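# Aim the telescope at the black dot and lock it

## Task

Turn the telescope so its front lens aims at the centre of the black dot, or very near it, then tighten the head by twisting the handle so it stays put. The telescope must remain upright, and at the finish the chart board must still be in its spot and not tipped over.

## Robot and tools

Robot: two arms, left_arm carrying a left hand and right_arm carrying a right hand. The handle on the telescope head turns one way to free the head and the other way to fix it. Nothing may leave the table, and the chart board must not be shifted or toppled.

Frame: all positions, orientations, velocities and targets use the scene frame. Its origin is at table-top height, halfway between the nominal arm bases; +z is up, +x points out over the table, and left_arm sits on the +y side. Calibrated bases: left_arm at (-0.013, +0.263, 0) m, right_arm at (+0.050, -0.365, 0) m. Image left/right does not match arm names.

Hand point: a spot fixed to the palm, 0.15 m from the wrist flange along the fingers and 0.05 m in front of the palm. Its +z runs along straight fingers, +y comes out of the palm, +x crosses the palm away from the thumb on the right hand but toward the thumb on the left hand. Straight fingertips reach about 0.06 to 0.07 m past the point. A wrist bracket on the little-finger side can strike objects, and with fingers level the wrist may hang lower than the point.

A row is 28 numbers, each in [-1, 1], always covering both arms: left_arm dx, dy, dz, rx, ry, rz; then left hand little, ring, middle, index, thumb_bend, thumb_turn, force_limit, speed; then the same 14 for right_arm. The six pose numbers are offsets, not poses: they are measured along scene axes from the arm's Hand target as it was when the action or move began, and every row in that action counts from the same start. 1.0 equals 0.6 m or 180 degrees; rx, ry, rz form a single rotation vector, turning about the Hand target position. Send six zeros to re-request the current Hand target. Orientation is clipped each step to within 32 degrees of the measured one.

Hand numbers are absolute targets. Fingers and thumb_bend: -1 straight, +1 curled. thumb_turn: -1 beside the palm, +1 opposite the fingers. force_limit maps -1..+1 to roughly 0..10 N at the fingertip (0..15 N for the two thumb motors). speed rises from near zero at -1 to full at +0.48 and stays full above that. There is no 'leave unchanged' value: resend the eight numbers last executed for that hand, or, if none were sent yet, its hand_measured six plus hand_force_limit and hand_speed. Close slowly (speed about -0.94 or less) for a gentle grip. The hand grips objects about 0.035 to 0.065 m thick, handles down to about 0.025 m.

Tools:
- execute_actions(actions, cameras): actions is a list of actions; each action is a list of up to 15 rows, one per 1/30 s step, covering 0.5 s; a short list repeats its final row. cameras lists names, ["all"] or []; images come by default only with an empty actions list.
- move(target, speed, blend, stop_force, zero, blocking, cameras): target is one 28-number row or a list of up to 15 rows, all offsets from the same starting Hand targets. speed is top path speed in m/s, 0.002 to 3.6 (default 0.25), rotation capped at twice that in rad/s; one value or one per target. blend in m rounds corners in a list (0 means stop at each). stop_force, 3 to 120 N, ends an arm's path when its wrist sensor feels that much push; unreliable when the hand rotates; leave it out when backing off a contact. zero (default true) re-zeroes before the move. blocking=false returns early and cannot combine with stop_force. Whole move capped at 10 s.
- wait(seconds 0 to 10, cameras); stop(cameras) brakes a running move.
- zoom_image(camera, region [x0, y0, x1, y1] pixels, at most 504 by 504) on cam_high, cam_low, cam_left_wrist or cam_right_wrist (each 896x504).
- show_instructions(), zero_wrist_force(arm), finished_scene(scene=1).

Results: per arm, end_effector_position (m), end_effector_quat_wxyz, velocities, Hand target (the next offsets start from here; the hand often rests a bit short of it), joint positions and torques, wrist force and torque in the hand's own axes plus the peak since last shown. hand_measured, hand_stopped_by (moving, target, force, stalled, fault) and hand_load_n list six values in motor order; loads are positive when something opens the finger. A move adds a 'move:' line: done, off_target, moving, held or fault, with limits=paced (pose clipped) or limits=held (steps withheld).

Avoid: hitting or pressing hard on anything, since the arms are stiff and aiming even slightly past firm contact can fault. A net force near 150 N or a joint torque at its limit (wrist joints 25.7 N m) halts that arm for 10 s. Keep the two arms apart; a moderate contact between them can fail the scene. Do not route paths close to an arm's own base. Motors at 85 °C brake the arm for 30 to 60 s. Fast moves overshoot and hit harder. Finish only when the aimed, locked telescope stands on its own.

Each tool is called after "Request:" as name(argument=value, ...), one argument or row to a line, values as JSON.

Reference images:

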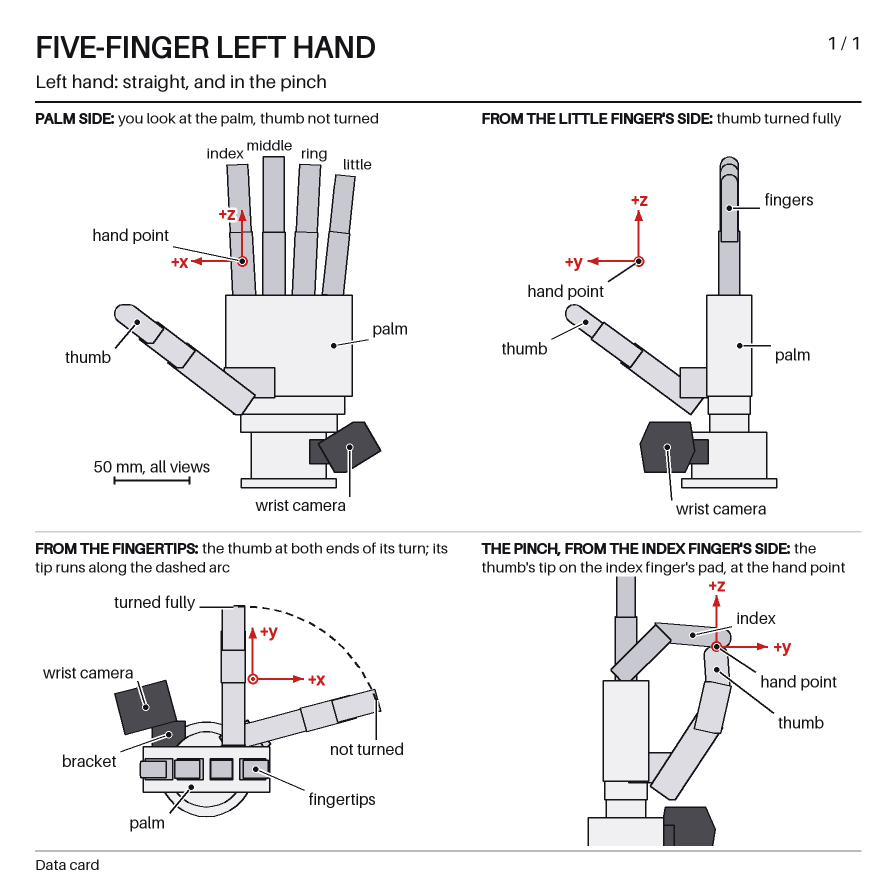

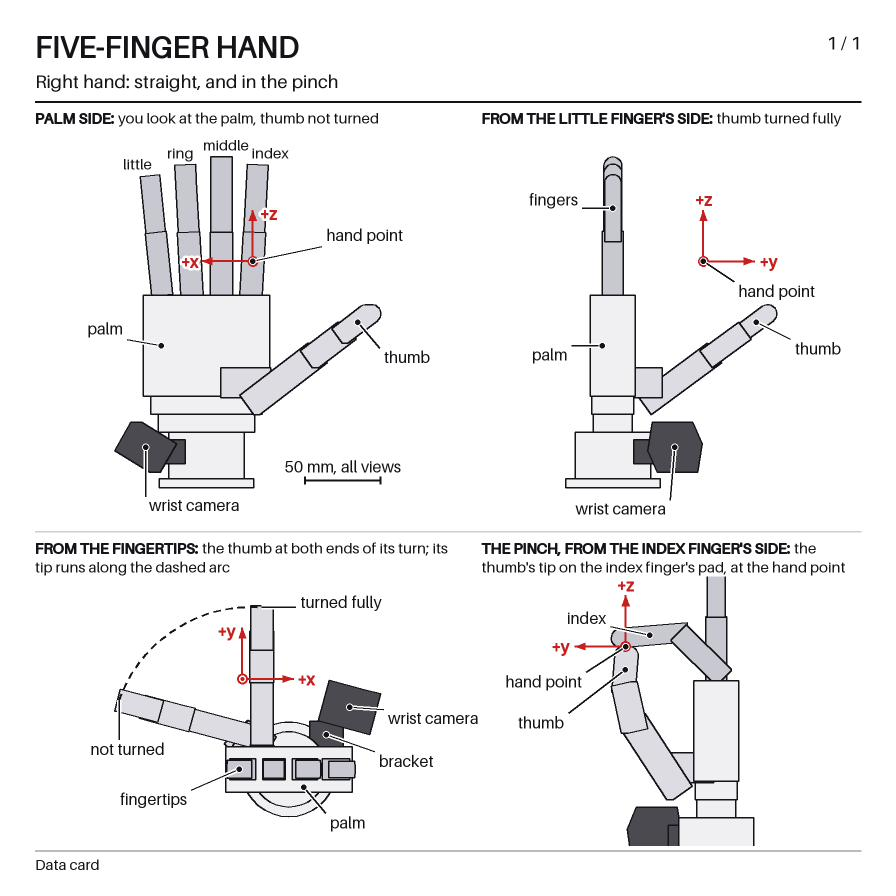

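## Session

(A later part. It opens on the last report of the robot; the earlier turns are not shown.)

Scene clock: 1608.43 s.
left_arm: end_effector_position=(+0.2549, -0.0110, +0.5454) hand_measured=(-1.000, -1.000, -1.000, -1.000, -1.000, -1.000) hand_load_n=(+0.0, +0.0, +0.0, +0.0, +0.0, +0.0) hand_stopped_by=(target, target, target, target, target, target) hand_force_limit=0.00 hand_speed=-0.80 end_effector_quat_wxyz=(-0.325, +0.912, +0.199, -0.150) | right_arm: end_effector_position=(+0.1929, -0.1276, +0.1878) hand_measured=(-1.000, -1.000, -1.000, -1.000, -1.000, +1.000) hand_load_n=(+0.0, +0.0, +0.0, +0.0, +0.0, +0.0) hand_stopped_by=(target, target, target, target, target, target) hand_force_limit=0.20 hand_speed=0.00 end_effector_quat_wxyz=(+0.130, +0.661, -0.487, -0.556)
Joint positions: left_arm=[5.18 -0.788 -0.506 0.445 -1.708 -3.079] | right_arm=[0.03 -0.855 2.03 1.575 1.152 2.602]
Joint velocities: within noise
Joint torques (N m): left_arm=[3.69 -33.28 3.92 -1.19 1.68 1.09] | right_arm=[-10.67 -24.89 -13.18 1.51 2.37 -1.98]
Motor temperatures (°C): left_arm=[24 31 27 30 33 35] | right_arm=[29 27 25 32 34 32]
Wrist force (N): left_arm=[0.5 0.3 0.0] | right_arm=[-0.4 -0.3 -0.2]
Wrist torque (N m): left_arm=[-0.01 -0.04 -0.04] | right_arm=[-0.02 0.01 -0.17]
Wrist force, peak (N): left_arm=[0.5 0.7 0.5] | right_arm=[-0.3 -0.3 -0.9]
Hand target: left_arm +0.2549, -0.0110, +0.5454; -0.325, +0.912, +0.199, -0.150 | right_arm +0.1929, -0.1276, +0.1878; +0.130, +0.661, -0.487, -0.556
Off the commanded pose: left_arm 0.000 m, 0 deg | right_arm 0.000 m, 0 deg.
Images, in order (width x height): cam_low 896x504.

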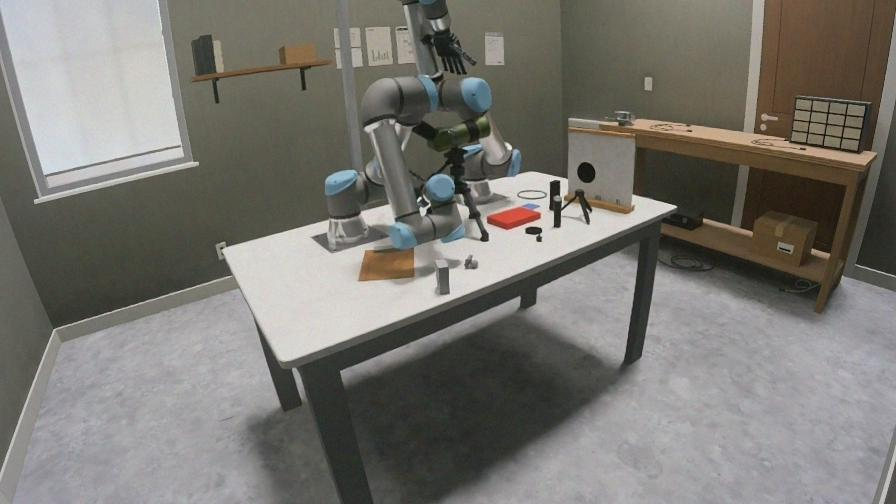

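Request:
move(
  target=[0,0,0,0,0,0,-1,-1,-1,-1,-1,-1,0,-0.8,0.3594,-0.1538,0.1446,0,0,0,-1,-1,-1,-1,-1,1,0.2,0],
  speed=0.08,
  cameras=["cam_high","cam_low","cam_right_wrist"],
)

Request:
zoom_image(
  camera="cam_high",
  region=[430, 80, 570, 260],
)

Scene clock: 1661.83 s.
left_arm: end_effector_position=(+0.2549, -0.0110, +0.5454) hand_measured=(-1.000, -1.000, -1.000, -1.000, -1.000, -1.000) hand_load_n=(+0.0, +0.0, +0.0, +0.0, +0.0, +0.0) hand_stopped_by=(target, target, target, target, target, target) hand_force_limit=0.00 hand_speed=-0.80 end_effector_quat_wxyz=(-0.325, +0.912, +0.199, -0.150) | right_arm: end_effector_position=(+0.4086, -0.2200, +0.2744) hand_measured=(-1.000, -1.000, -1.000, -1.000, -1.000, +1.000) hand_load_n=(+0.0, +0.0, +0.5, +0.0, +0.0, -0.5) hand_stopped_by=(target, target, target, target, target, target) hand_force_limit=0.20 hand_speed=0.00 end_effector_quat_wxyz=(+0.130, +0.661, -0.487, -0.556)
Joint positions: left_arm=[5.18 -0.788 -0.506 0.445 -1.708 -3.079] | right_arm=[-0.141 -0.735 1.395 2.113 1.311 2.535]
Joint torques (N m): left_arm=[3.36 -33.94 5.04 -1.43 1.26 1.22] | right_arm=[12.54 -60.69 -20.87 1.96 -2.23 1.41]
Wrist force (N): left_arm=[0.8 0.3 0.3] | right_arm=[-0.2 -0.4 -0.3]
Wrist torque (N m): left_arm=[-0.01 -0.07 -0.03] | right_arm=[-0.02 0.00 -0.09]
Wrist force, peak (N): left_arm=[0.8 0.5 0.5] | right_arm=[-0.4 -0.8 -1.2]
Hand target: left_arm +0.2549, -0.0110, +0.5454; -0.325, +0.912, +0.199, -0.150 | right_arm +0.4086, -0.2199, +0.2745; +0.130, +0.661, -0.487, -0.556
Off the commanded pose: left_arm 0.000 m, 0 deg | right_arm 0.000 m, 0 deg.
move: done
camera_calibration:
cam_right_wrist: T_world_to_cam=[[-0.4539, -0.68735, 0.567031, -0.127654], [0.400892, 0.41079, 0.818864, -0.299646], [-0.795777, 0.599001, 0.0890958, 0.549246], [0, 0, 0, 1]] pos_world=[0.499261, -0.29365, 0.268818]
Images, in order (width x height): cam_high 896x504, cam_low 896x504, cam_right_wrist 896x504.

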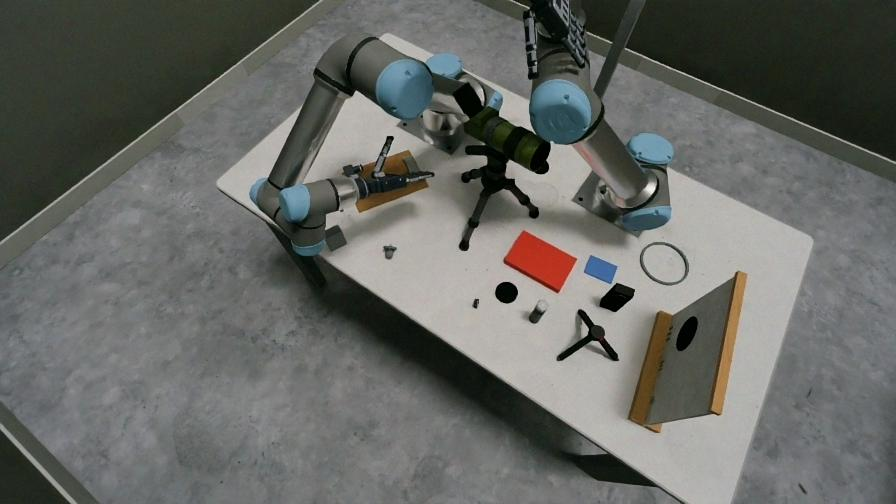

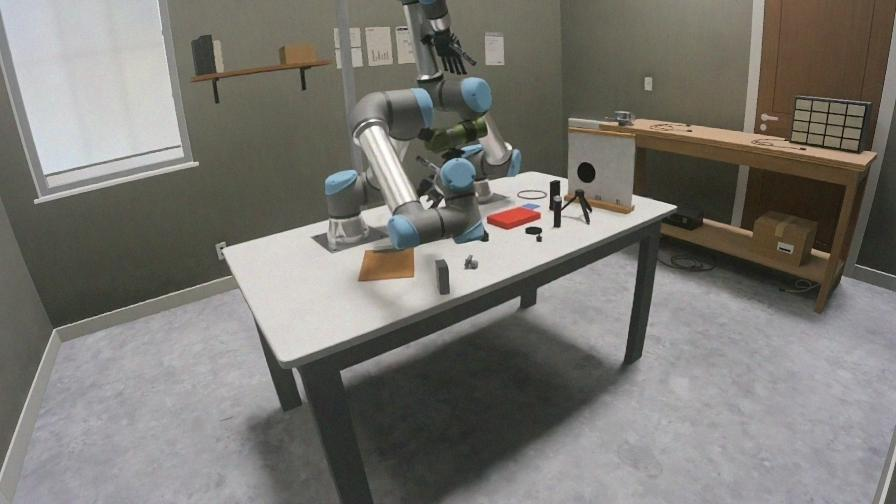

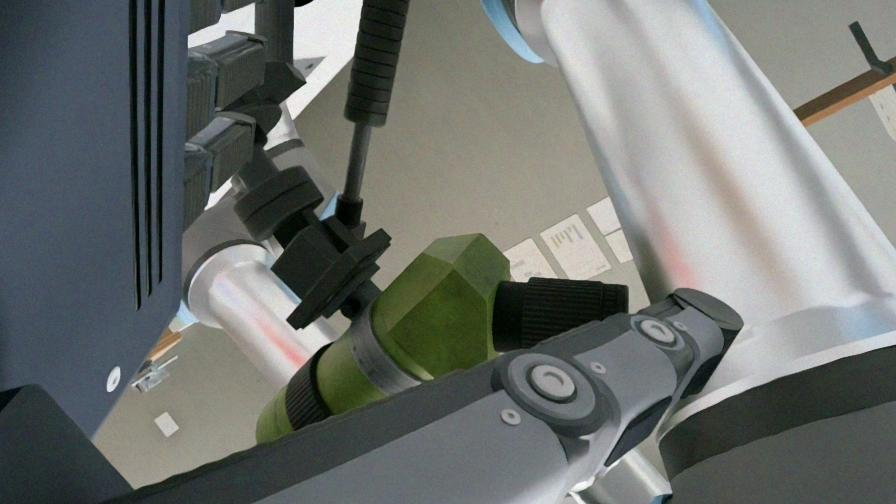

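Scaled by 2.800.

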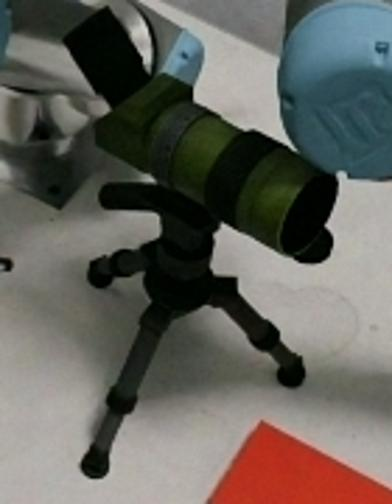

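Request:
move(
  target=[0,0,0,0,0,0,-1,-1,-1,-1,-1,-1,0,-0.8,-0.081,-0.1,0.1092,-0.0078,-0.0894,-0.0827,-1,-1,-1,-1,-1,1,0.2,0],
  speed=0.2,
  cameras=["cam_high","cam_right_wrist"],
)

Scene clock: 1684.17 s.
left_arm: end_effector_position=(+0.2549, -0.0110, +0.5454) hand_measured=(-1.000, -1.000, -1.000, -1.000, -1.000, -1.000) hand_load_n=(+0.0, +0.0, +0.0, +0.0, +0.0, -0.5) hand_stopped_by=(target, target, target, target, target, target) hand_force_limit=0.00 hand_speed=-0.80 end_effector_quat_wxyz=(-0.325, +0.912, +0.199, -0.150) | right_arm: end_effector_position=(+0.3600, -0.2798, +0.3400) hand_measured=(-1.000, -1.000, -1.000, -1.000, -1.000, +1.000) hand_load_n=(+0.0, +0.0, +0.0, +0.0, +0.5, +0.0) hand_stopped_by=(target, target, target, target, target, target) hand_force_limit=0.20 hand_speed=0.00 end_effector_quat_wxyz=(-0.004, +0.662, -0.588, -0.464)
Joint positions: left_arm=[5.18 -0.788 -0.506 0.445 -1.708 -3.079] | right_arm=[-0.394 -1.069 1.558 2.016 1.281 2.497]
Joint torques (N m): left_arm=[4.58 -33.16 4.33 -1.14 1.47 1.06] | right_arm=[-0.64 -40.43 -22.12 4.71 1.58 2.13]
Wrist force (N): left_arm=[0.7 0.3 0.2] | right_arm=[0.0 -0.4 -0.5]
Wrist torque (N m): left_arm=[-0.02 -0.06 -0.03] | right_arm=[-0.01 -0.01 -0.13]
Wrist force, peak (N): left_arm=[1.0 0.4 0.2] | right_arm=[-0.5 -1.8 0.3]
Hand target: left_arm +0.2549, -0.0110, +0.5454; -0.325, +0.912, +0.199, -0.150 | right_arm +0.3600, -0.2799, +0.3400; -0.004, +0.662, -0.588, -0.464
Off the commanded pose: left_arm 0.000 m, 0 deg | right_arm 0.000 m, 0 deg.
move: done
camera_calibration:
cam_right_wrist: T_world_to_cam=[[-0.7513, -0.516682, 0.410595, -0.0199932], [0.255581, 0.345815, 0.902824, -0.303727], [-0.608462, 0.783232, -0.127757, 0.598474], [0, 0, 0, 1]] pos_world=[0.426754, -0.374041, 0.35888]
Images, in order (width x height): cam_high 896x504, cam_right_wrist 896x504.

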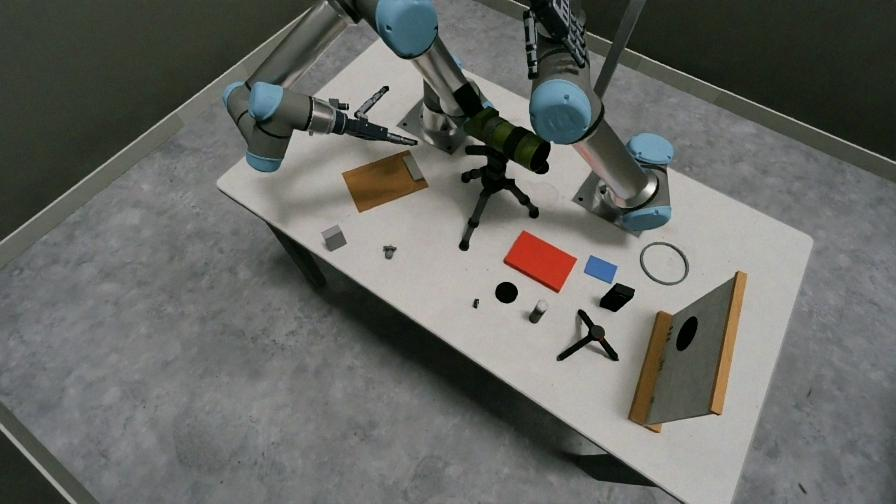

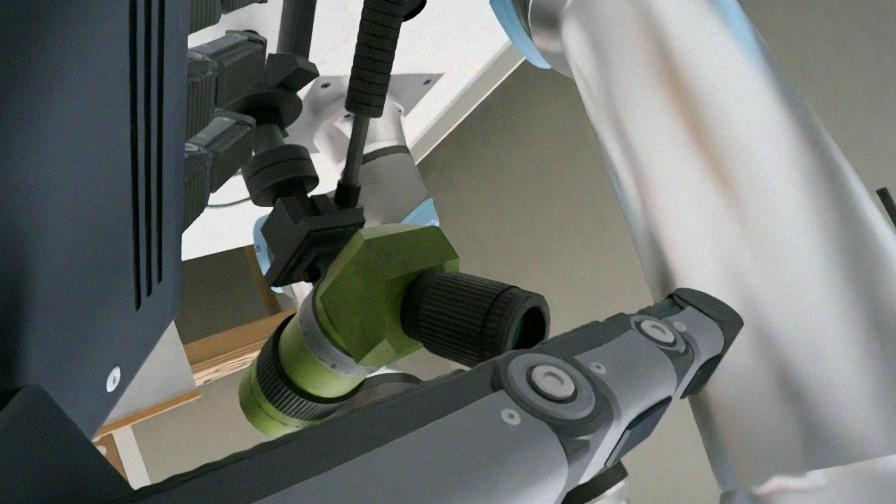

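Request:
move(
  target=[0,0,0,0,0,0,-1,-1,-1,-1,-1,-1,0,-0.8,-0.1218,0.1243,-0.1065,0,0,0,-1,-1,-1,-1,-1,1,0.2,0],
  speed=0.12,
  cameras=["cam_high","cam_low","cam_right_wrist"],
)

Request:
zoom_image(
  camera="cam_high",
  region=[430, 80, 570, 260],
)

Scene clock: 1713.33 s.
left_arm: end_effector_position=(+0.2549, -0.0110, +0.5454) hand_measured=(-1.000, -1.000, -1.000, -1.000, -1.000, -1.000) hand_load_n=(+0.0, +0.0, +0.0, +0.0, +0.0, +0.0) hand_stopped_by=(target, target, target, target, target, target) hand_force_limit=0.00 hand_speed=-0.80 end_effector_quat_wxyz=(-0.325, +0.912, +0.199, -0.150) | right_arm: end_effector_position=(+0.2869, -0.2053, +0.2762) hand_measured=(-1.000, -1.000, -1.000, -1.000, -1.000, +1.000) hand_load_n=(+0.0, +0.5, +0.0, +0.0, +0.0, +0.0) hand_stopped_by=(target, target, target, target, target, target) hand_force_limit=0.20 hand_speed=0.00 end_effector_quat_wxyz=(-0.004, +0.663, -0.588, -0.464)
Joint positions: left_arm=[5.18 -0.788 -0.506 0.445 -1.708 -3.079] | right_arm=[-0.289 -1.136 1.859 1.76 1.198 2.563]
Joint torques (N m): left_arm=[3.93 -33.7 4.74 -1.36 1.29 1.25] | right_arm=[-11.96 -17.85 -9.32 2.78 2.25 -2.09]
Wrist force (N): left_arm=[0.2 0.2 0.4] | right_arm=[0.2 -0.3 -0.4]
Wrist torque (N m): left_arm=[-0.05 0.01 -0.06] | right_arm=[0.01 -0.03 -0.14]
Wrist force, peak (N): left_arm=[0.9 0.6 0.2] | right_arm=[0.3 -0.7 -1.7]
Hand target: left_arm +0.2549, -0.0110, +0.5454; -0.325, +0.912, +0.199, -0.150 | right_arm +0.2869, -0.2053, +0.2761; -0.004, +0.662, -0.588, -0.464
Off the commanded pose: left_arm 0.000 m, 0 deg | right_arm 0.000 m, 0 deg.
move: done
camera_calibration:
cam_right_wrist: T_world_to_cam=[[-0.751329, -0.516727, 0.410485, -0.0101851], [0.255289, 0.34601, 0.902831, -0.253171], [-0.608549, 0.783116, -0.128053, 0.48751], [0, 0, 0, 1]] pos_world=[0.353653, -0.29944, 0.295179]
Images, in order (width x height): cam_high 896x504, cam_low 896x504, cam_right_wrist 896x504.

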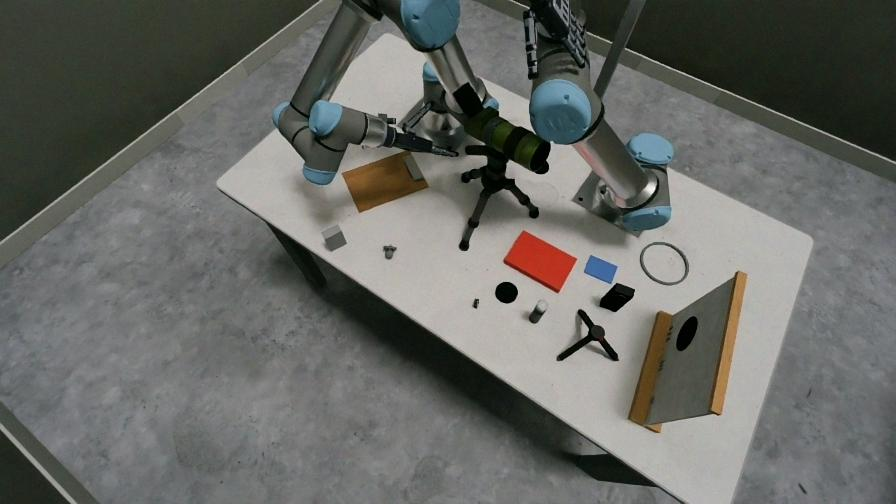

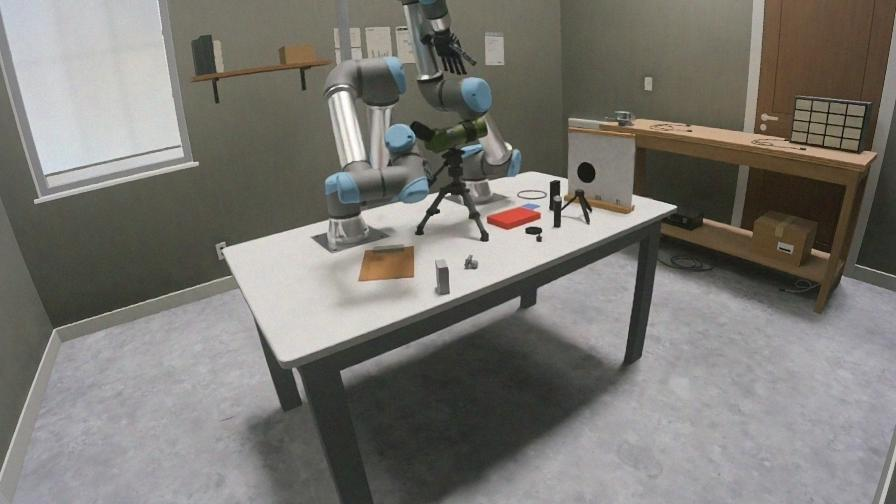

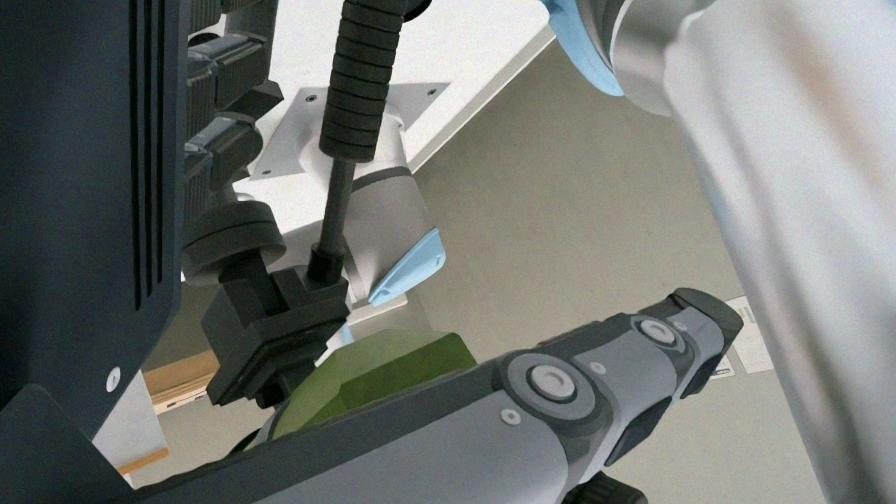

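Scaled by 2.800.

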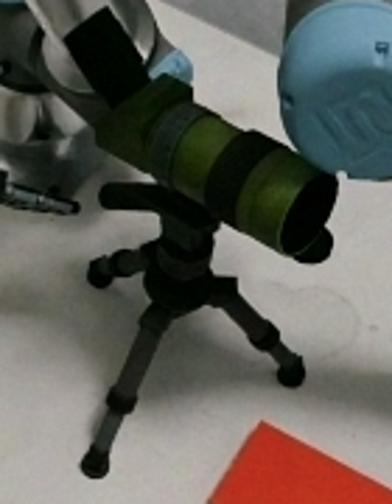

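Request:
move(
  target=[0,0,0,0,0,0,-1,-1,-1,-1,-1,-1,0,-0.8,-0.099,0.0925,-0.0948,0,0,0,-1,-1,-1,-1,-1,1,0.2,0],
  speed=0.06,
  stop_force=4,
  cameras=["cam_high","cam_low","cam_right_wrist"],
)

Request:
zoom_image(
  camera="cam_high",
  region=[430, 80, 570, 260],
)

Scene clock: 1719.83 s.
left_arm: end_effector_position=(+0.2549, -0.0110, +0.5454) hand_measured=(-1.000, -1.000, -1.000, -1.000, -1.000, -1.000) hand_load_n=(+0.0, +0.0, +0.0, +0.0, +0.0, -0.5) hand_stopped_by=(target, target, target, target, target, target) hand_force_limit=0.00 hand_speed=-0.80 end_effector_quat_wxyz=(-0.325, +0.912, +0.199, -0.150) | right_arm: end_effector_position=(+0.2275, -0.1498, +0.2193) hand_measured=(-1.000, -1.000, -1.000, -1.000, -1.000, +1.000) hand_load_n=(+0.0, +0.0, +0.0, +0.0, +0.0, +0.0) hand_stopped_by=(target, target, target, target, target, target) hand_force_limit=0.20 hand_speed=0.00 end_effector_quat_wxyz=(-0.004, +0.662, -0.588, -0.464)
Joint positions: left_arm=[5.18 -0.788 -0.506 0.445 -1.708 -3.079] | right_arm=[-0.182 -1.125 2.05 1.53 1.114 2.636]
Joint torques (N m): left_arm=[3.4 -33.73 5.43 -1.37 1.39 1.35] | right_arm=[-11.49 -42.77 -18.24 1.77 2.22 -1.84]
Wrist force (N): left_arm=[0.4 0.6 0.0] | right_arm=[-0.1 -1.0 -0.7]
Wrist torque (N m): left_arm=[0.03 -0.01 -0.06] | right_arm=[-0.06 0.02 -0.17]
Wrist force, peak (N): left_arm=[0.9 0.5 0.5] | right_arm=[0.4 -0.3 -1.5]
Hand target: left_arm +0.2549, -0.0110, +0.5454; -0.325, +0.912, +0.199, -0.150 | right_arm +0.2275, -0.1498, +0.2193; -0.004, +0.662, -0.588, -0.464
Off the commanded pose: left_arm 0.000 m, 0 deg | right_arm 0.000 m, 0 deg.
move: done
camera_calibration:
cam_right_wrist: T_world_to_cam=[[-0.751235, -0.516731, 0.410652, -0.00285797], [0.255528, 0.34596, 0.902783, -0.205787], [-0.608565, 0.783135, -0.127858, 0.400643], [0, 0, 0, 1]] pos_world=[0.294254, -0.24404, 0.23818]
Images, in order (width x height): cam_high 896x504, cam_low 896x504, cam_right_wrist 896x504.

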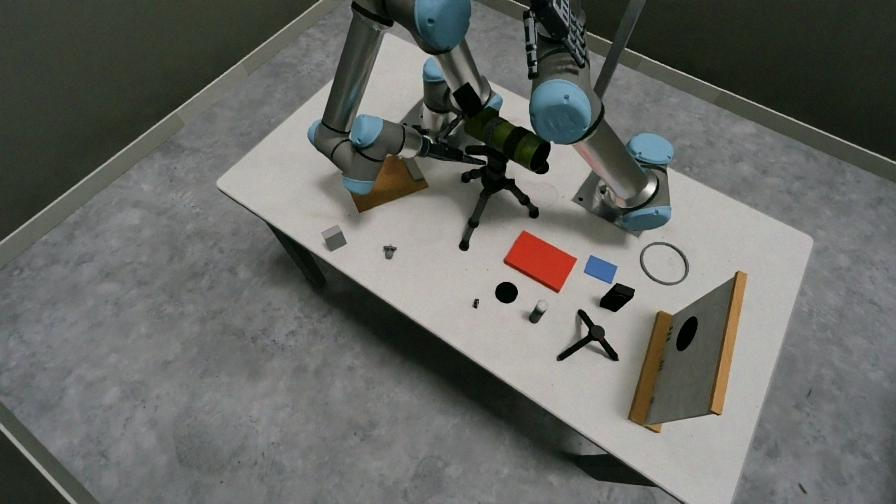

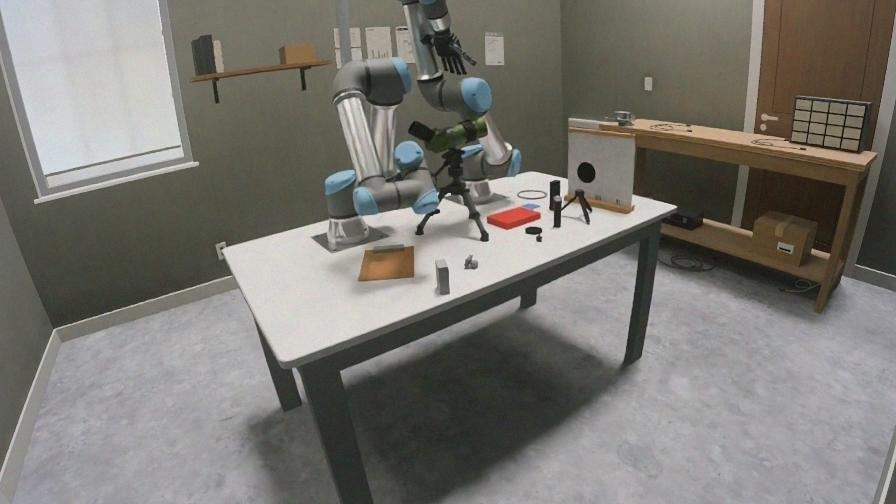

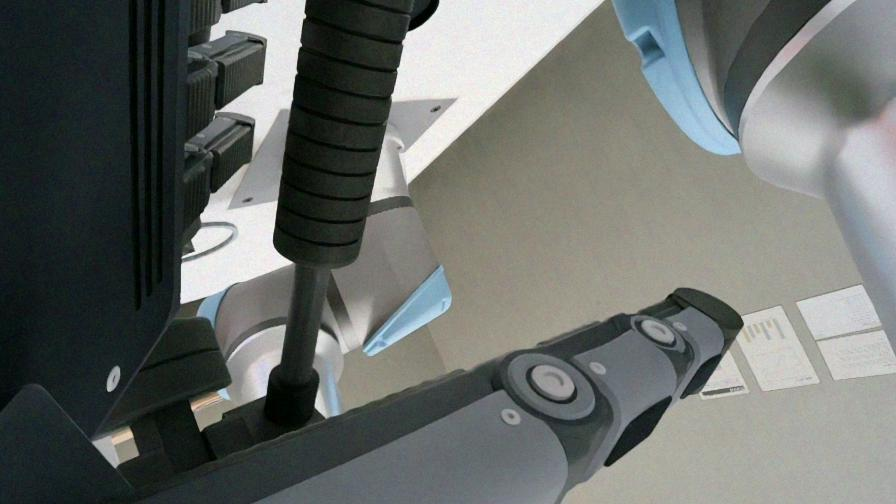

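Scaled by 2.800.

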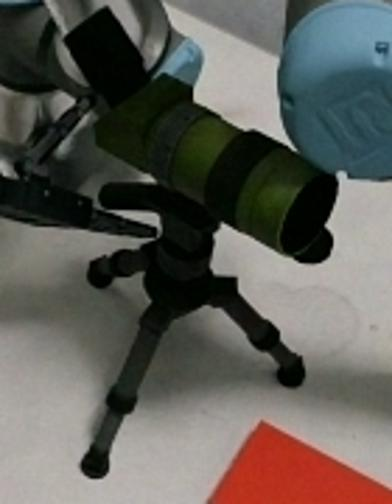

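Request:
move(
  target=[0,0,0,0,0,0,-1,-1,-1,-1,-1,-1,0,-0.8,-0.0815,0.0735,-0.0757,0,0,0,-1,-1,-1,-1,-1,1,0.2,0],
  speed=0.05,
  stop_force=4,
  cameras=["cam_high","cam_low","cam_right_wrist"],
)

Request:
zoom_image(
  camera="cam_high",
  region=[430, 80, 570, 260],
)

Scene clock: 1729.07 s.
left_arm: end_effector_position=(+0.2549, -0.0110, +0.5454) hand_measured=(-1.000, -1.000, -1.000, -1.000, -1.000, -1.000) hand_load_n=(+0.0, +0.0, -0.5, -0.5, +0.0, +0.0) hand_stopped_by=(target, target, target, target, target, target) hand_force_limit=0.00 hand_speed=-0.80 end_effector_quat_wxyz=(-0.325, +0.912, +0.199, -0.150) | right_arm: end_effector_position=(+0.1841, -0.1107, +0.1790) hand_measured=(-1.000, -1.000, -1.000, -1.000, -1.000, +1.000) hand_load_n=(+0.0, +0.0, +0.0, +0.0, -0.5, +0.0) hand_stopped_by=(target, target, target, target, target, target) hand_force_limit=0.20 hand_speed=0.00 end_effector_quat_wxyz=(-0.004, +0.662, -0.588, -0.464)
Joint positions: left_arm=[5.18 -0.788 -0.506 0.445 -1.708 -3.079] | right_arm=[-0.082 -1.086 2.153 1.353 1.038 2.71]
Joint torques (N m): left_arm=[3.6 -35.36 5.57 -1.4 1.63 1.23] | right_arm=[12.44 -42.01 -0.49 0.19 -2.68 2.23]
Wrist force (N): left_arm=[0.5 0.5 0.4] | right_arm=[-0.1 2.4 -1.5]
Wrist torque (N m): left_arm=[-0.02 -0.02 -0.04] | right_arm=[0.19 0.00 -0.14]
Wrist force, peak (N): left_arm=[1.0 0.3 0.3] | right_arm=[-0.1 16.3 -16.7]
Hand target: left_arm +0.2549, -0.0110, +0.5454; -0.325, +0.912, +0.199, -0.150 | right_arm +0.1841, -0.1107, +0.1790; -0.004, +0.662, -0.588, -0.464 (not the last commanded pose)
Off the commanded pose: left_arm 0.000 m, 0 deg | right_arm 0.009 m, 0 deg.
move: contact (right_arm)
camera_calibration:
cam_right_wrist: T_world_to_cam=[[-0.751235, -0.516731, 0.410652, 0.00129188], [0.255528, 0.34596, 0.902783, -0.171842], [-0.608565, 0.783135, -0.127858, 0.338458], [0, 0, 0, 1]] pos_world=[0.250854, -0.20494, 0.19788]
Images, in order (width x height): cam_high 896x504, cam_low 896x504, cam_right_wrist 896x504.

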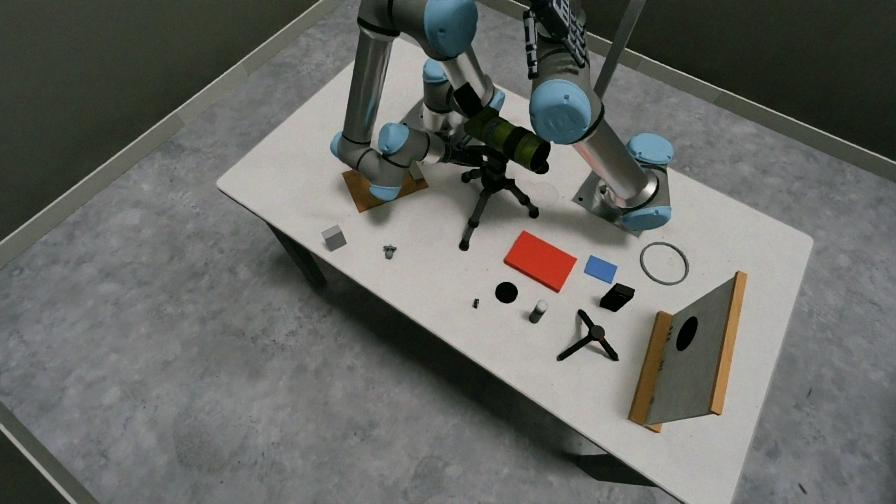

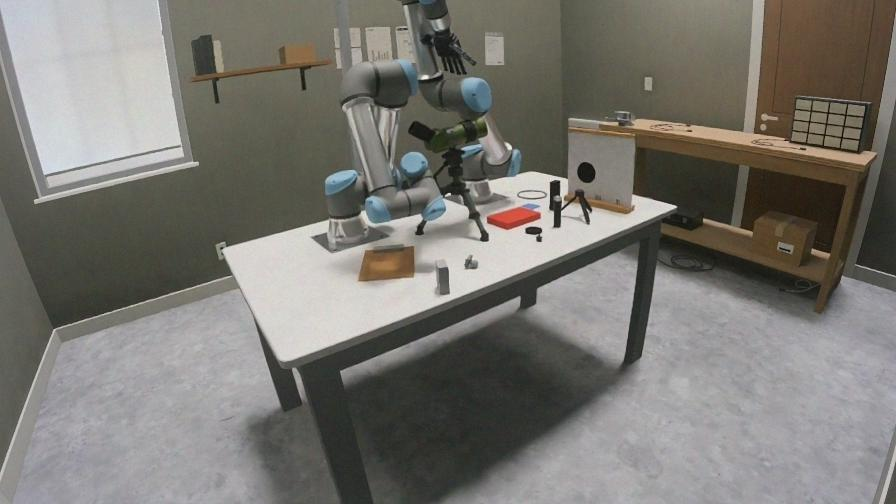

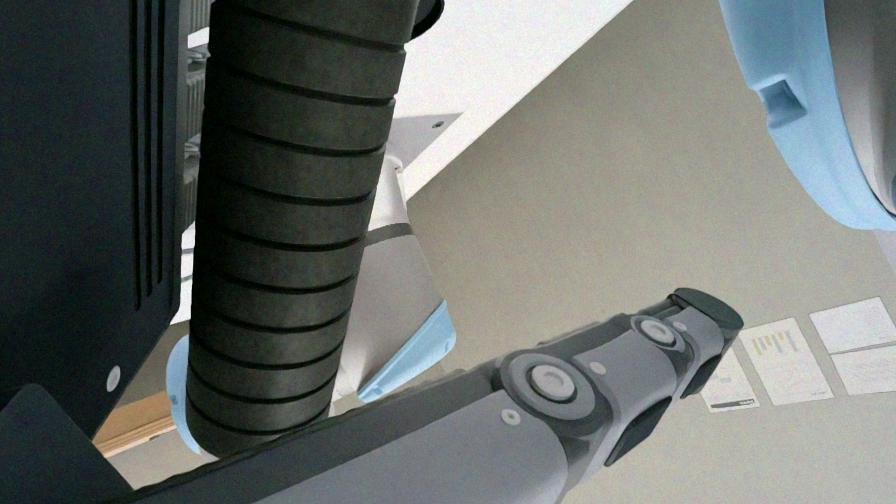

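Scaled by 2.800.

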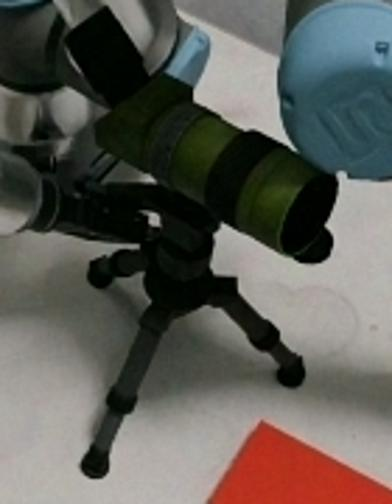

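Request:
move(
  target=[
    [0,0,0,0,0,0,-1,-1,-1,-1,-1,-1,0,-0.8,0.0102,-0.0092,0.0095,0,0,0,-1,-1,-1,-1,-1,1,0.2,0],
    [0,0,0,0,0,0,-1,-1,-1,-1,-1,-1,0,-0.8,-0.0002,-0.0278,0.0025,0,0,0,-1,-1,-1,-1,-1,1,0.2,0],
  ],
  speed=0.03,
)

Request:
move(
  target=[0,0,0,0,0,0,-1,-1,-1,-1,-1,-1,0,-0.8,-0.0193,0.0175,-0.018,0,0,0,-1,-1,-1,-1,-1,1,0.2,0],
  speed=0.015,
  stop_force=3,
  cameras=["cam_high","cam_right_wrist"],
)

Request:
zoom_image(
  camera="cam_high",
  region=[430, 80, 570, 260],
)

Scene clock: 1737.83 s.
left_arm: end_effector_position=(+0.2549, -0.0110, +0.5454) hand_measured=(-1.000, -1.000, -1.000, -1.000, -1.000, -1.000) hand_load_n=(+0.0, +0.0, +0.0, +0.0, +0.0, +0.0) hand_stopped_by=(target, target, target, target, target, target) hand_force_limit=0.00 hand_speed=-0.80 end_effector_quat_wxyz=(-0.325, +0.912, +0.199, -0.150) | right_arm: end_effector_position=(+0.1839, -0.1275, +0.1804) hand_measured=(-1.000, -1.000, -1.000, -1.000, -1.000, +1.000) hand_load_n=(+0.0, +0.0, +0.0, +0.0, +0.0, -0.5) hand_stopped_by=(target, target, target, target, target, target) hand_force_limit=0.20 hand_speed=0.00 end_effector_quat_wxyz=(-0.004, +0.663, -0.588, -0.464)
Joint positions: left_arm=[5.18 -0.788 -0.506 0.445 -1.708 -3.079] | right_arm=[-0.135 -1.096 2.172 1.362 1.078 2.67]
Joint torques (N m): left_arm=[3.1 -34.36 5.83 -1.78 1.34 1.12] | right_arm=[11.57 -37.81 -15.65 4.48 -3 1.98]
Wrist force (N): left_arm=[0.4 0.0 0.0] | right_arm=[0.0 -0.9 -0.4]
Wrist torque (N m): left_arm=[-0.05 -0.02 -0.03] | right_arm=[-0.08 -0.01 -0.13]
Wrist force, peak (N): left_arm=[1.0 0.2 0.3] | right_arm=[-0.4 3.5 -2.7]
Hand target: left_arm +0.2549, -0.0110, +0.5454; -0.325, +0.912, +0.199, -0.150 | right_arm +0.1840, -0.1274, +0.1805; -0.004, +0.662, -0.588, -0.464
Off the commanded pose: left_arm 0.000 m, 0 deg | right_arm 0.000 m, 0 deg.
move: done

Scene clock: 1738.80 s.
left_arm: end_effector_position=(+0.2549, -0.0110, +0.5454) hand_measured=(-1.000, -1.000, -1.000, -1.000, -1.000, -1.000) hand_load_n=(+0.0, +0.0, +0.0, +0.0, +0.0, -0.5) hand_stopped_by=(target, target, target, target, target, target) hand_force_limit=0.00 hand_speed=-0.80 end_effector_quat_wxyz=(-0.325, +0.912, +0.199, -0.150) | right_arm: end_effector_position=(+0.1829, -0.1264, +0.1795) hand_measured=(-1.000, -1.000, -1.000, -1.000, -1.000, +1.000) hand_load_n=(+0.0, +0.0, +0.0, +0.0, +0.0, +0.0) hand_stopped_by=(target, target, target, target, target, target) hand_force_limit=0.20 hand_speed=0.00 end_effector_quat_wxyz=(-0.004, +0.662, -0.588, -0.464)
Joint positions: left_arm=[5.18 -0.788 -0.506 0.445 -1.708 -3.079] | right_arm=[-0.132 -1.095 2.174 1.358 1.075 2.672]
Joint torques (N m): left_arm=[3.44 -35.48 4.58 -1.91 1.21 1.32] | right_arm=[-11.18 -41.45 -14.39 2.31 2.35 -2.04]
Wrist force (N): left_arm=[0.6 0.4 0.4] | right_arm=[0.7 -4.3 -1.6]
Wrist torque (N m): left_arm=[-0.03 -0.04 -0.03] | right_arm=[-0.09 -0.03 -0.12]
Wrist force, peak (N): left_arm=[0.7 0.5 0.6] | right_arm=[0.3 -3.3 -6.3]
Hand target: left_arm +0.2549, -0.0110, +0.5454; -0.325, +0.912, +0.199, -0.150 | right_arm +0.1829, -0.1264, +0.1795; -0.004, +0.663, -0.588, -0.464 (not the last commanded pose)
Off the commanded pose: left_arm 0.000 m, 0 deg | right_arm 0.017 m, 0 deg.
move: contact (right_arm)
camera_calibration:
cam_right_wrist: T_world_to_cam=[[-0.75143, -0.516659, 0.410385, -0.00781071], [0.255257, 0.345915, 0.902877, -0.166515], [-0.608438, 0.783203, -0.12805, 0.350107], [0, 0, 0, 1]] pos_world=[0.249653, -0.22064, 0.198379]
Images, in order (width x height): cam_high 896x504, cam_right_wrist 896x504.

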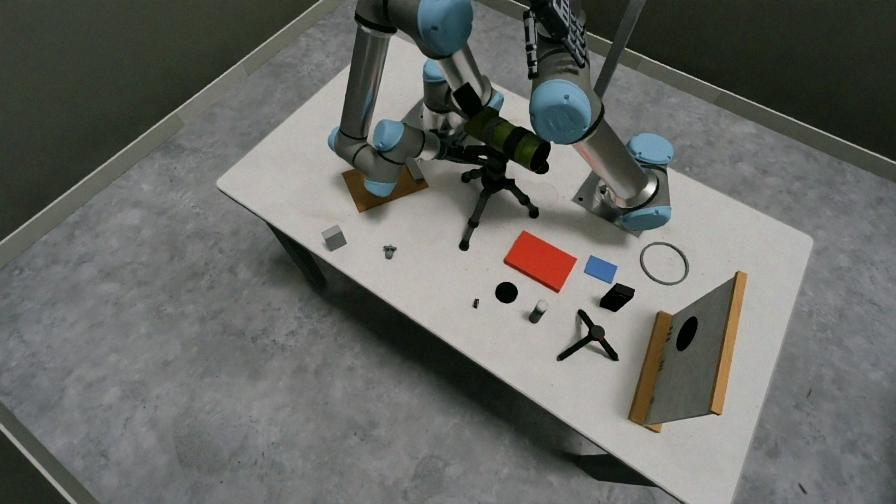

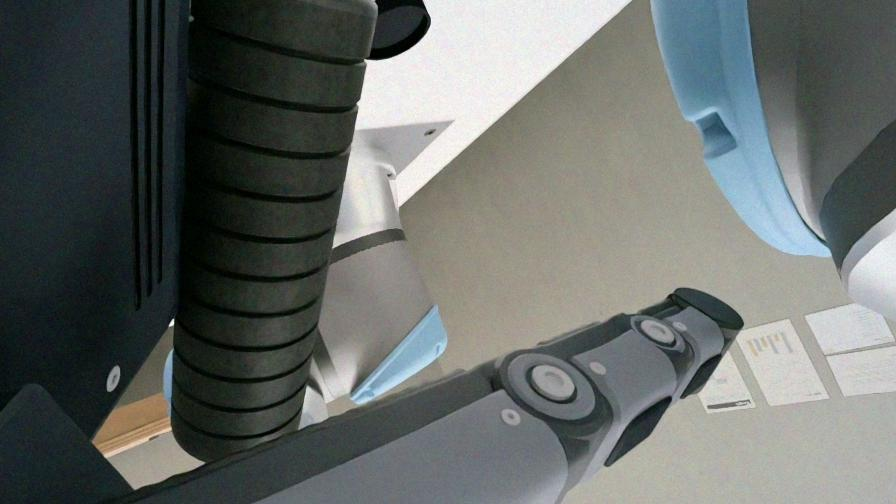

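Scaled by 2.800.

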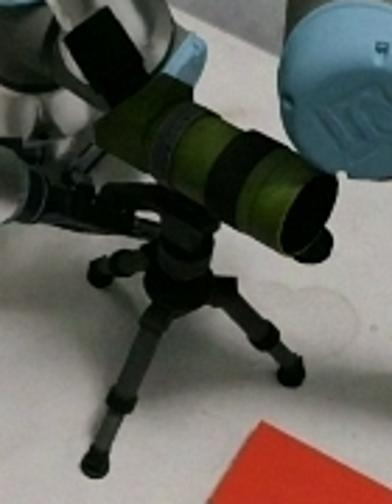

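Request:
move(
  target=[0,0,0,0,0,0,-1,-1,-1,-1,-1,-1,0,-0.8,0.0039,0.0015,-0.0027,0,0,0,-1,-1,-1,-1,-1,1,0.2,0],
  speed=0.02,
)

Request:
move(
  target=[0,0,0,0,0,0,-1,-1,-1,-1,-1,-1,0,-0.8,-0.0173,0.0157,-0.0162,0,0,0,-1,-1,-1,-1,-1,1,0.2,0],
  speed=0.015,
  stop_force=3,
  cameras=["cam_high","cam_right_wrist"],
)

Request:
zoom_image(
  camera="cam_high",
  region=[430, 120, 530, 220],
)

Scene clock: 1748.33 s.
left_arm: end_effector_position=(+0.2549, -0.0110, +0.5454) hand_measured=(-1.000, -1.000, -1.000, -1.000, -1.000, -1.000) hand_load_n=(+0.0, +0.0, -0.5, +0.0, +0.0, +0.0) hand_stopped_by=(target, target, target, target, target, target) hand_force_limit=0.00 hand_speed=-0.80 end_effector_quat_wxyz=(-0.325, +0.912, +0.199, -0.150) | right_arm: end_effector_position=(+0.1853, -0.1255, +0.1779) hand_measured=(-1.000, -1.000, -1.000, -1.000, -1.000, +1.000) hand_load_n=(+0.5, +0.0, +0.0, +0.0, +0.0, +0.0) hand_stopped_by=(target, target, target, target, target, target) hand_force_limit=0.20 hand_speed=0.00 end_effector_quat_wxyz=(-0.004, +0.663, -0.588, -0.464)
Joint positions: left_arm=[5.18 -0.788 -0.506 0.445 -1.708 -3.079] | right_arm=[-0.128 -1.087 2.166 1.356 1.072 2.675]
Joint torques (N m): left_arm=[4.3 -34.88 5.16 -2.08 1.24 1.18] | right_arm=[7.55 -24.35 -6.3 1.01 -2.35 1.59]
Wrist force (N): left_arm=[0.3 0.5 0.5] | right_arm=[0.0 -1.1 -0.8]
Wrist torque (N m): left_arm=[-0.02 0.00 -0.05] | right_arm=[-0.09 0.01 -0.20]
Wrist force, peak (N): left_arm=[1.0 0.5 0.4] | right_arm=[1.0 -4.9 -1.8]
Hand target: left_arm +0.2549, -0.0110, +0.5454; -0.325, +0.912, +0.199, -0.150 | right_arm +0.1852, -0.1255, +0.1779; -0.004, +0.663, -0.588, -0.464
Off the commanded pose: left_arm 0.000 m, 0 deg | right_arm 0.000 m, 0 deg.
move: done

Scene clock: 1750.50 s.
left_arm: end_effector_position=(+0.2549, -0.0110, +0.5454) hand_measured=(-1.000, -1.000, -1.000, -1.000, -1.000, -1.000) hand_load_n=(+0.0, +0.0, +0.0, +0.0, +0.0, +0.0) hand_stopped_by=(target, target, target, target, target, target) hand_force_limit=0.00 hand_speed=-0.80 end_effector_quat_wxyz=(-0.325, +0.912, +0.199, -0.150) | right_arm: end_effector_position=(+0.1749, -0.1161, +0.1682) hand_measured=(-1.000, -1.000, -1.000, -1.000, -1.000, +1.000) hand_load_n=(+0.0, +0.0, +0.0, +0.0, +0.0, +0.0) hand_stopped_by=(target, target, target, target, target, target) hand_force_limit=0.20 hand_speed=0.00 end_effector_quat_wxyz=(-0.004, +0.662, -0.588, -0.464)
Joint positions: left_arm=[5.18 -0.788 -0.506 0.445 -1.708 -3.079] | right_arm=[-0.102 -1.073 2.188 1.312 1.052 2.695]
Joint torques (N m): left_arm=[3.37 -36.35 5.61 -1.53 1.48 0.99] | right_arm=[-12.21 -41.87 -12.25 5.1 1.98 -2.13]
Wrist force (N): left_arm=[0.3 0.5 0.5] | right_arm=[0.7 -6.1 -1.4]
Wrist torque (N m): left_arm=[-0.01 0.01 -0.05] | right_arm=[-0.21 -0.06 -0.18]
Wrist force, peak (N): left_arm=[0.8 0.6 0.1] | right_arm=[0.6 -6.3 -1.8]
Hand target: left_arm +0.2549, -0.0110, +0.5454; -0.325, +0.912, +0.199, -0.150 | right_arm +0.1749, -0.1161, +0.1682; -0.004, +0.663, -0.588, -0.464
Off the commanded pose: left_arm 0.000 m, 0 deg | right_arm 0.000 m, 0 deg.
move: done
camera_calibration:
cam_right_wrist: T_world_to_cam=[[-0.75143, -0.516659, 0.410385, -0.00393835], [0.255257, 0.345915, 0.902877, -0.157808], [-0.608438, 0.783203, -0.12805, 0.335665], [0, 0, 0, 1]] pos_world=[0.241553, -0.21034, 0.187079]
Images, in order (width x height): cam_high 896x504, cam_right_wrist 896x504.

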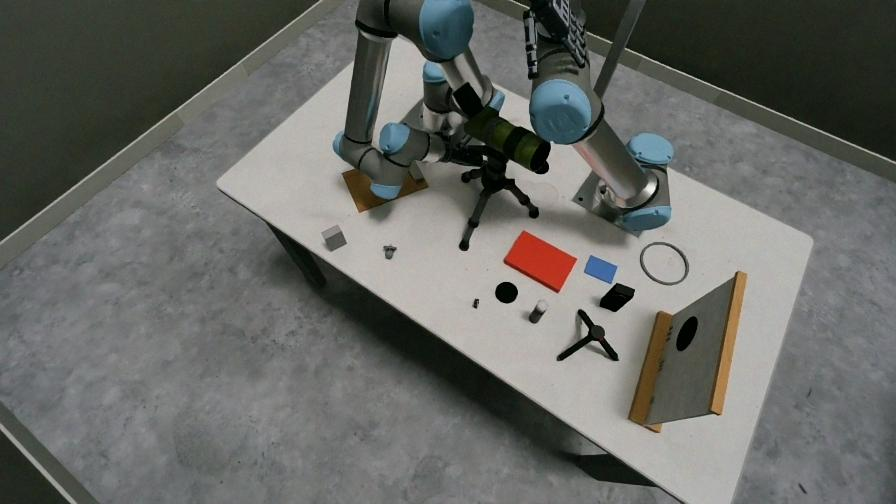

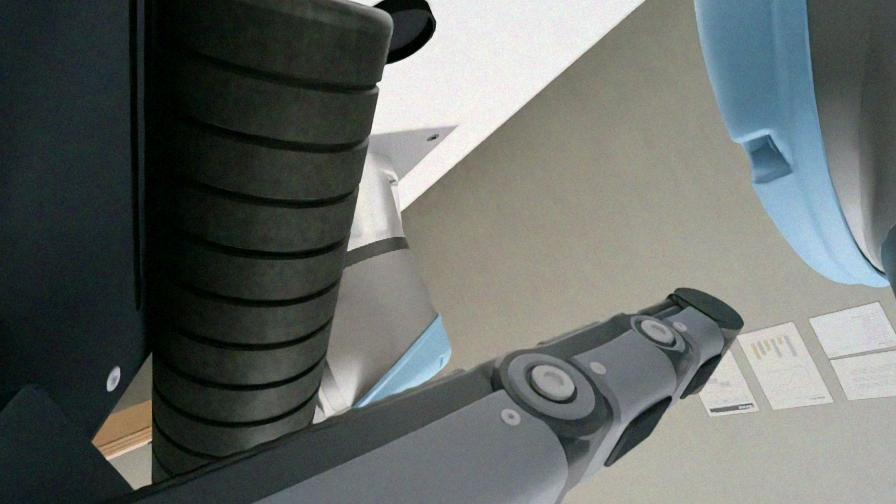

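Scaled by 5.040.

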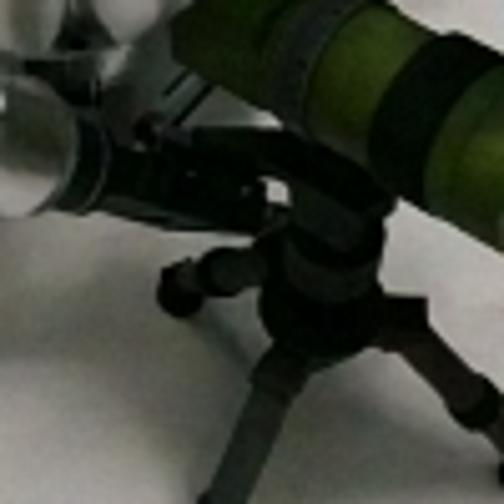

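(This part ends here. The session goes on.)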